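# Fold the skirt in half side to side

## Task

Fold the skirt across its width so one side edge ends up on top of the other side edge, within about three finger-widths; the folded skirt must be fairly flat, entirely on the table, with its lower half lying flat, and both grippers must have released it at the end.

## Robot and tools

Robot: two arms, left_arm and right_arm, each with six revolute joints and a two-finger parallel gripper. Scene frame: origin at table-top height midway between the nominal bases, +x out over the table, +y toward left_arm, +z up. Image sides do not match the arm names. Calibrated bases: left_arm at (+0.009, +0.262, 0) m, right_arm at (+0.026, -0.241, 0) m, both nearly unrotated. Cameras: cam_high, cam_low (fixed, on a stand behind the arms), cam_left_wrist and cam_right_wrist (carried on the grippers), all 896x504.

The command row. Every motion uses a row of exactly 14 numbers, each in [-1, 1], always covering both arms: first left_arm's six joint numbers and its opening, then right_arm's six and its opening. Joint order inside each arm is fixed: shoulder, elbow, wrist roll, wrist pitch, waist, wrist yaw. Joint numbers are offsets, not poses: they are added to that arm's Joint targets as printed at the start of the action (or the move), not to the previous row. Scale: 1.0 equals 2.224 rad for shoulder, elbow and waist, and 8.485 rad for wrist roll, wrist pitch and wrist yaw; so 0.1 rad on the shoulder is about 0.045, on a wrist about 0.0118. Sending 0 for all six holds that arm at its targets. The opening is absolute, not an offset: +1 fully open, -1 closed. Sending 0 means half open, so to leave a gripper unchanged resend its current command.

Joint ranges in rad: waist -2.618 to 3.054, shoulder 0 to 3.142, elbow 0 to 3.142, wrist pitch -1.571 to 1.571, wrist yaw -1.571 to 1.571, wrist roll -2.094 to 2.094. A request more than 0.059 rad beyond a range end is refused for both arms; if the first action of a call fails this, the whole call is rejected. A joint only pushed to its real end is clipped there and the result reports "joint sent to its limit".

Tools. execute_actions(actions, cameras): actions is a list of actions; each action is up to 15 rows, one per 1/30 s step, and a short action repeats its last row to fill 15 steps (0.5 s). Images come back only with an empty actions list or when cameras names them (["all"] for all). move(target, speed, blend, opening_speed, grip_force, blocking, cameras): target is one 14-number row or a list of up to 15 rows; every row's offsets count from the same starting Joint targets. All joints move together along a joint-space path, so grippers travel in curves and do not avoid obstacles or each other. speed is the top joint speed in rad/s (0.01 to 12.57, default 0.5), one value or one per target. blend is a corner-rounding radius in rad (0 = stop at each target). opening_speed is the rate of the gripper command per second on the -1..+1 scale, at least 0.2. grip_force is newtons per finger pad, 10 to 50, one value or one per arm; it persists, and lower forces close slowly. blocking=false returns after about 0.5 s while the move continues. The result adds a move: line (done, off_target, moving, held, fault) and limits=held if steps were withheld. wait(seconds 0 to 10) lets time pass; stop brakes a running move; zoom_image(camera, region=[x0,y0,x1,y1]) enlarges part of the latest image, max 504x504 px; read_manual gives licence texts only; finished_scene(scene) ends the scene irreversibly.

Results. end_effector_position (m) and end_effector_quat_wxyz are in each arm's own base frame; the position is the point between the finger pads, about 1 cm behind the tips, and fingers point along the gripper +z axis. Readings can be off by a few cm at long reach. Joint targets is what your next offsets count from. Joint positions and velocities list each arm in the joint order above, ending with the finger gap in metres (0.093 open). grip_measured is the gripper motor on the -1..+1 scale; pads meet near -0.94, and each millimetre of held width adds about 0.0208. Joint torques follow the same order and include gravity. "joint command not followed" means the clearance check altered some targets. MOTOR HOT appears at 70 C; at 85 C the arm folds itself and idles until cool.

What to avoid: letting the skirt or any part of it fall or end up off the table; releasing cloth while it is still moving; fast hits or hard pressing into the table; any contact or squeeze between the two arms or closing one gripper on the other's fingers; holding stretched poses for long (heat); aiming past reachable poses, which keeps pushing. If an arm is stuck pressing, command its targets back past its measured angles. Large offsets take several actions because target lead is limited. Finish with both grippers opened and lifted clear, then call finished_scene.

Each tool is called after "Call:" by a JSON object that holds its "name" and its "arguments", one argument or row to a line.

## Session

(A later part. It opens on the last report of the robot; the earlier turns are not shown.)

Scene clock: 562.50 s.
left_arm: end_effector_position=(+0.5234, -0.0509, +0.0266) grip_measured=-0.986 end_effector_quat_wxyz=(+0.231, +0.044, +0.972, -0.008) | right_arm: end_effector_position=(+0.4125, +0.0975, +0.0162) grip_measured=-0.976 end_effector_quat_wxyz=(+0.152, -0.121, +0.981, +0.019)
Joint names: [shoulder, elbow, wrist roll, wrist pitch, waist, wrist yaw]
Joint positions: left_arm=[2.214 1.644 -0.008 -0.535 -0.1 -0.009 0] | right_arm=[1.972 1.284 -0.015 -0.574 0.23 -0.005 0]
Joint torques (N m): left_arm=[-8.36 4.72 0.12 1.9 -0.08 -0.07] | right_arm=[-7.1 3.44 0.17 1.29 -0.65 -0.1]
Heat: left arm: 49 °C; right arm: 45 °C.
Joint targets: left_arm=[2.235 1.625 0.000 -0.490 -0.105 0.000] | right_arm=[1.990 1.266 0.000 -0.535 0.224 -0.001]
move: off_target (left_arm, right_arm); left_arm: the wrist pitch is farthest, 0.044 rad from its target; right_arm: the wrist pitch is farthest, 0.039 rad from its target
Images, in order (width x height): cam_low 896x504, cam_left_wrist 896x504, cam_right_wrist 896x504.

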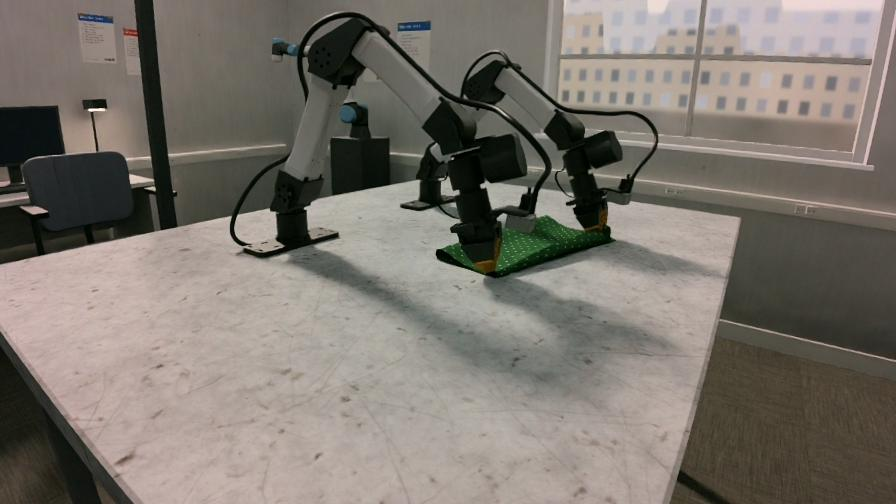

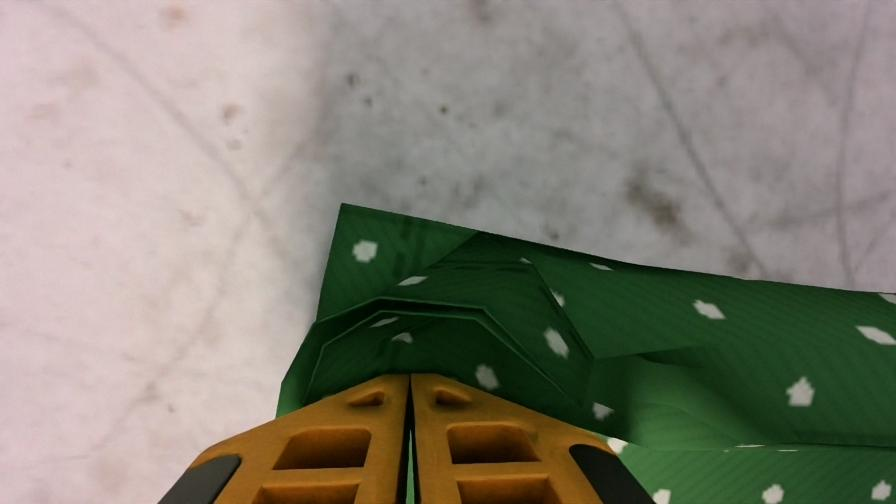

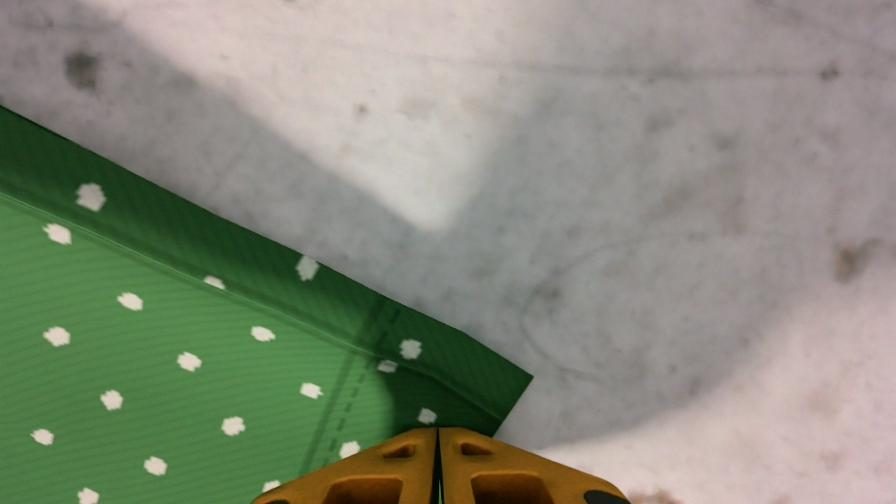

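Call:
{"name": "move", "arguments": {
  "target": [
    [-0.0225, 0.0652, 0, -0.0189, 0, 0, -1, -0.0292, 0.0737, 0, -0.0236, 0, 0, -1],
    [-0.5553, -0.371, 0, -0.0448, 0.4069, 0, -1, -0.4451, -0.2095, 0, -0.0395, -0.4604, 0, -1]
  ],
  "speed": [0.3, 1.0],
  "blend": 0.03,
  "cameras": ["cam_high", "cam_low"]
}}

Call:
{"name": "zoom_image", "arguments": {
  "camera": "cam_high",
  "region": [300, 180, 500, 420]
}}

Call:
{"name": "zoom_image", "arguments": {
  "camera": "cam_low",
  "region": [400, 190, 660, 300]
}}

Scene clock: 572.80 s.
left_arm: end_effector_position=(+0.1786, +0.1863, +0.1404) grip_measured=-0.986 end_effector_quat_wxyz=(+0.246, -0.385, +0.883, +0.106) | right_arm: end_effector_position=(+0.1795, -0.1839, +0.1400) grip_measured=-0.976 end_effector_quat_wxyz=(+0.245, +0.373, +0.889, -0.102)
Joint names: [shoulder, elbow, wrist roll, wrist pitch, waist, wrist yaw]
Joint positions: left_arm=[1.015 0.815 -0.018 -0.828 0.801 -0.009 0] | right_arm=[1.016 0.817 -0.004 -0.835 -0.801 -0.005 0]
Joint torques (N m): left_arm=[-2.41 5.48 0.12 1.16 1.24 -0.08] | right_arm=[-3 4.27 0.19 0.96 -0.7 -0.09]
Heat: left arm: 50 °C; right arm: 44 °C.
Joint targets: left_arm=[1.000 0.800 0.000 -0.870 0.800 0.000] | right_arm=[1.000 0.800 0.000 -0.870 -0.800 -0.001]
move: off_target (left_arm); left_arm: the wrist pitch is farthest, 0.043 rad from its target
Images, in order (width x height): cam_high 896x504, cam_low 896x504.

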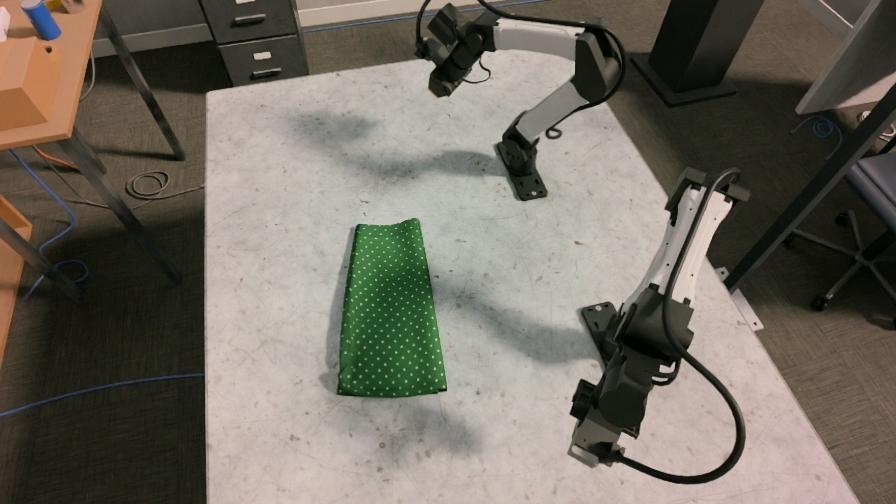

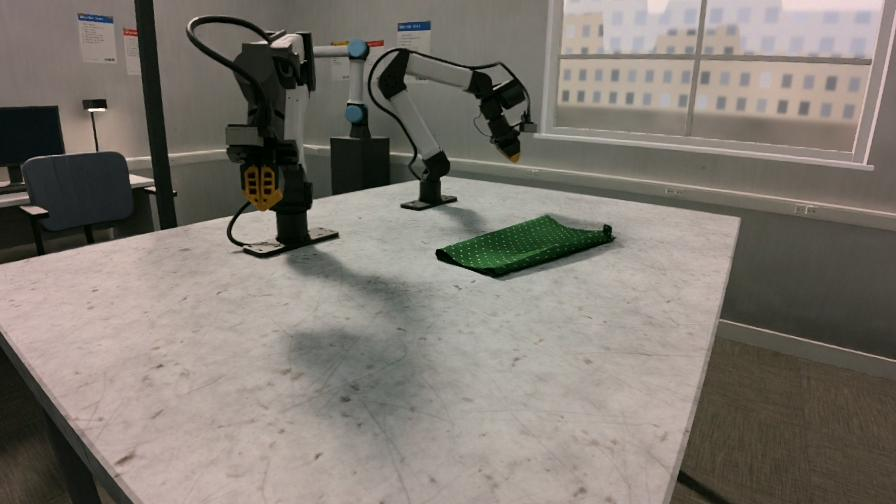

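Scaled by 2.100 from the camera's 896x504 image, which has a finer 1280x720 frame.

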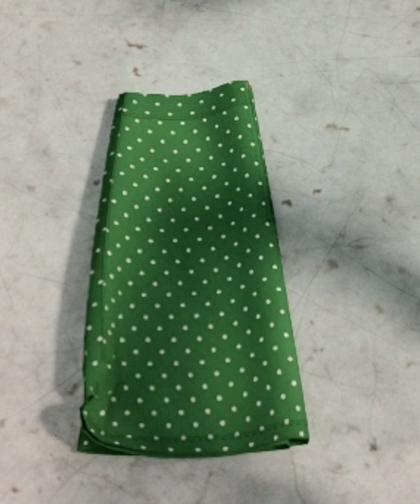

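Scaled by 1.938 from the camera's 896x504 image, which has a finer 1280x720 frame.

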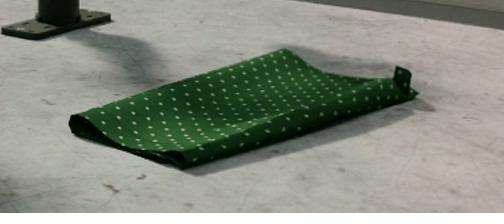

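Call:
{"name": "finished_scene", "arguments": {
  "scene": 1
}}

The scene is finished: the task was done.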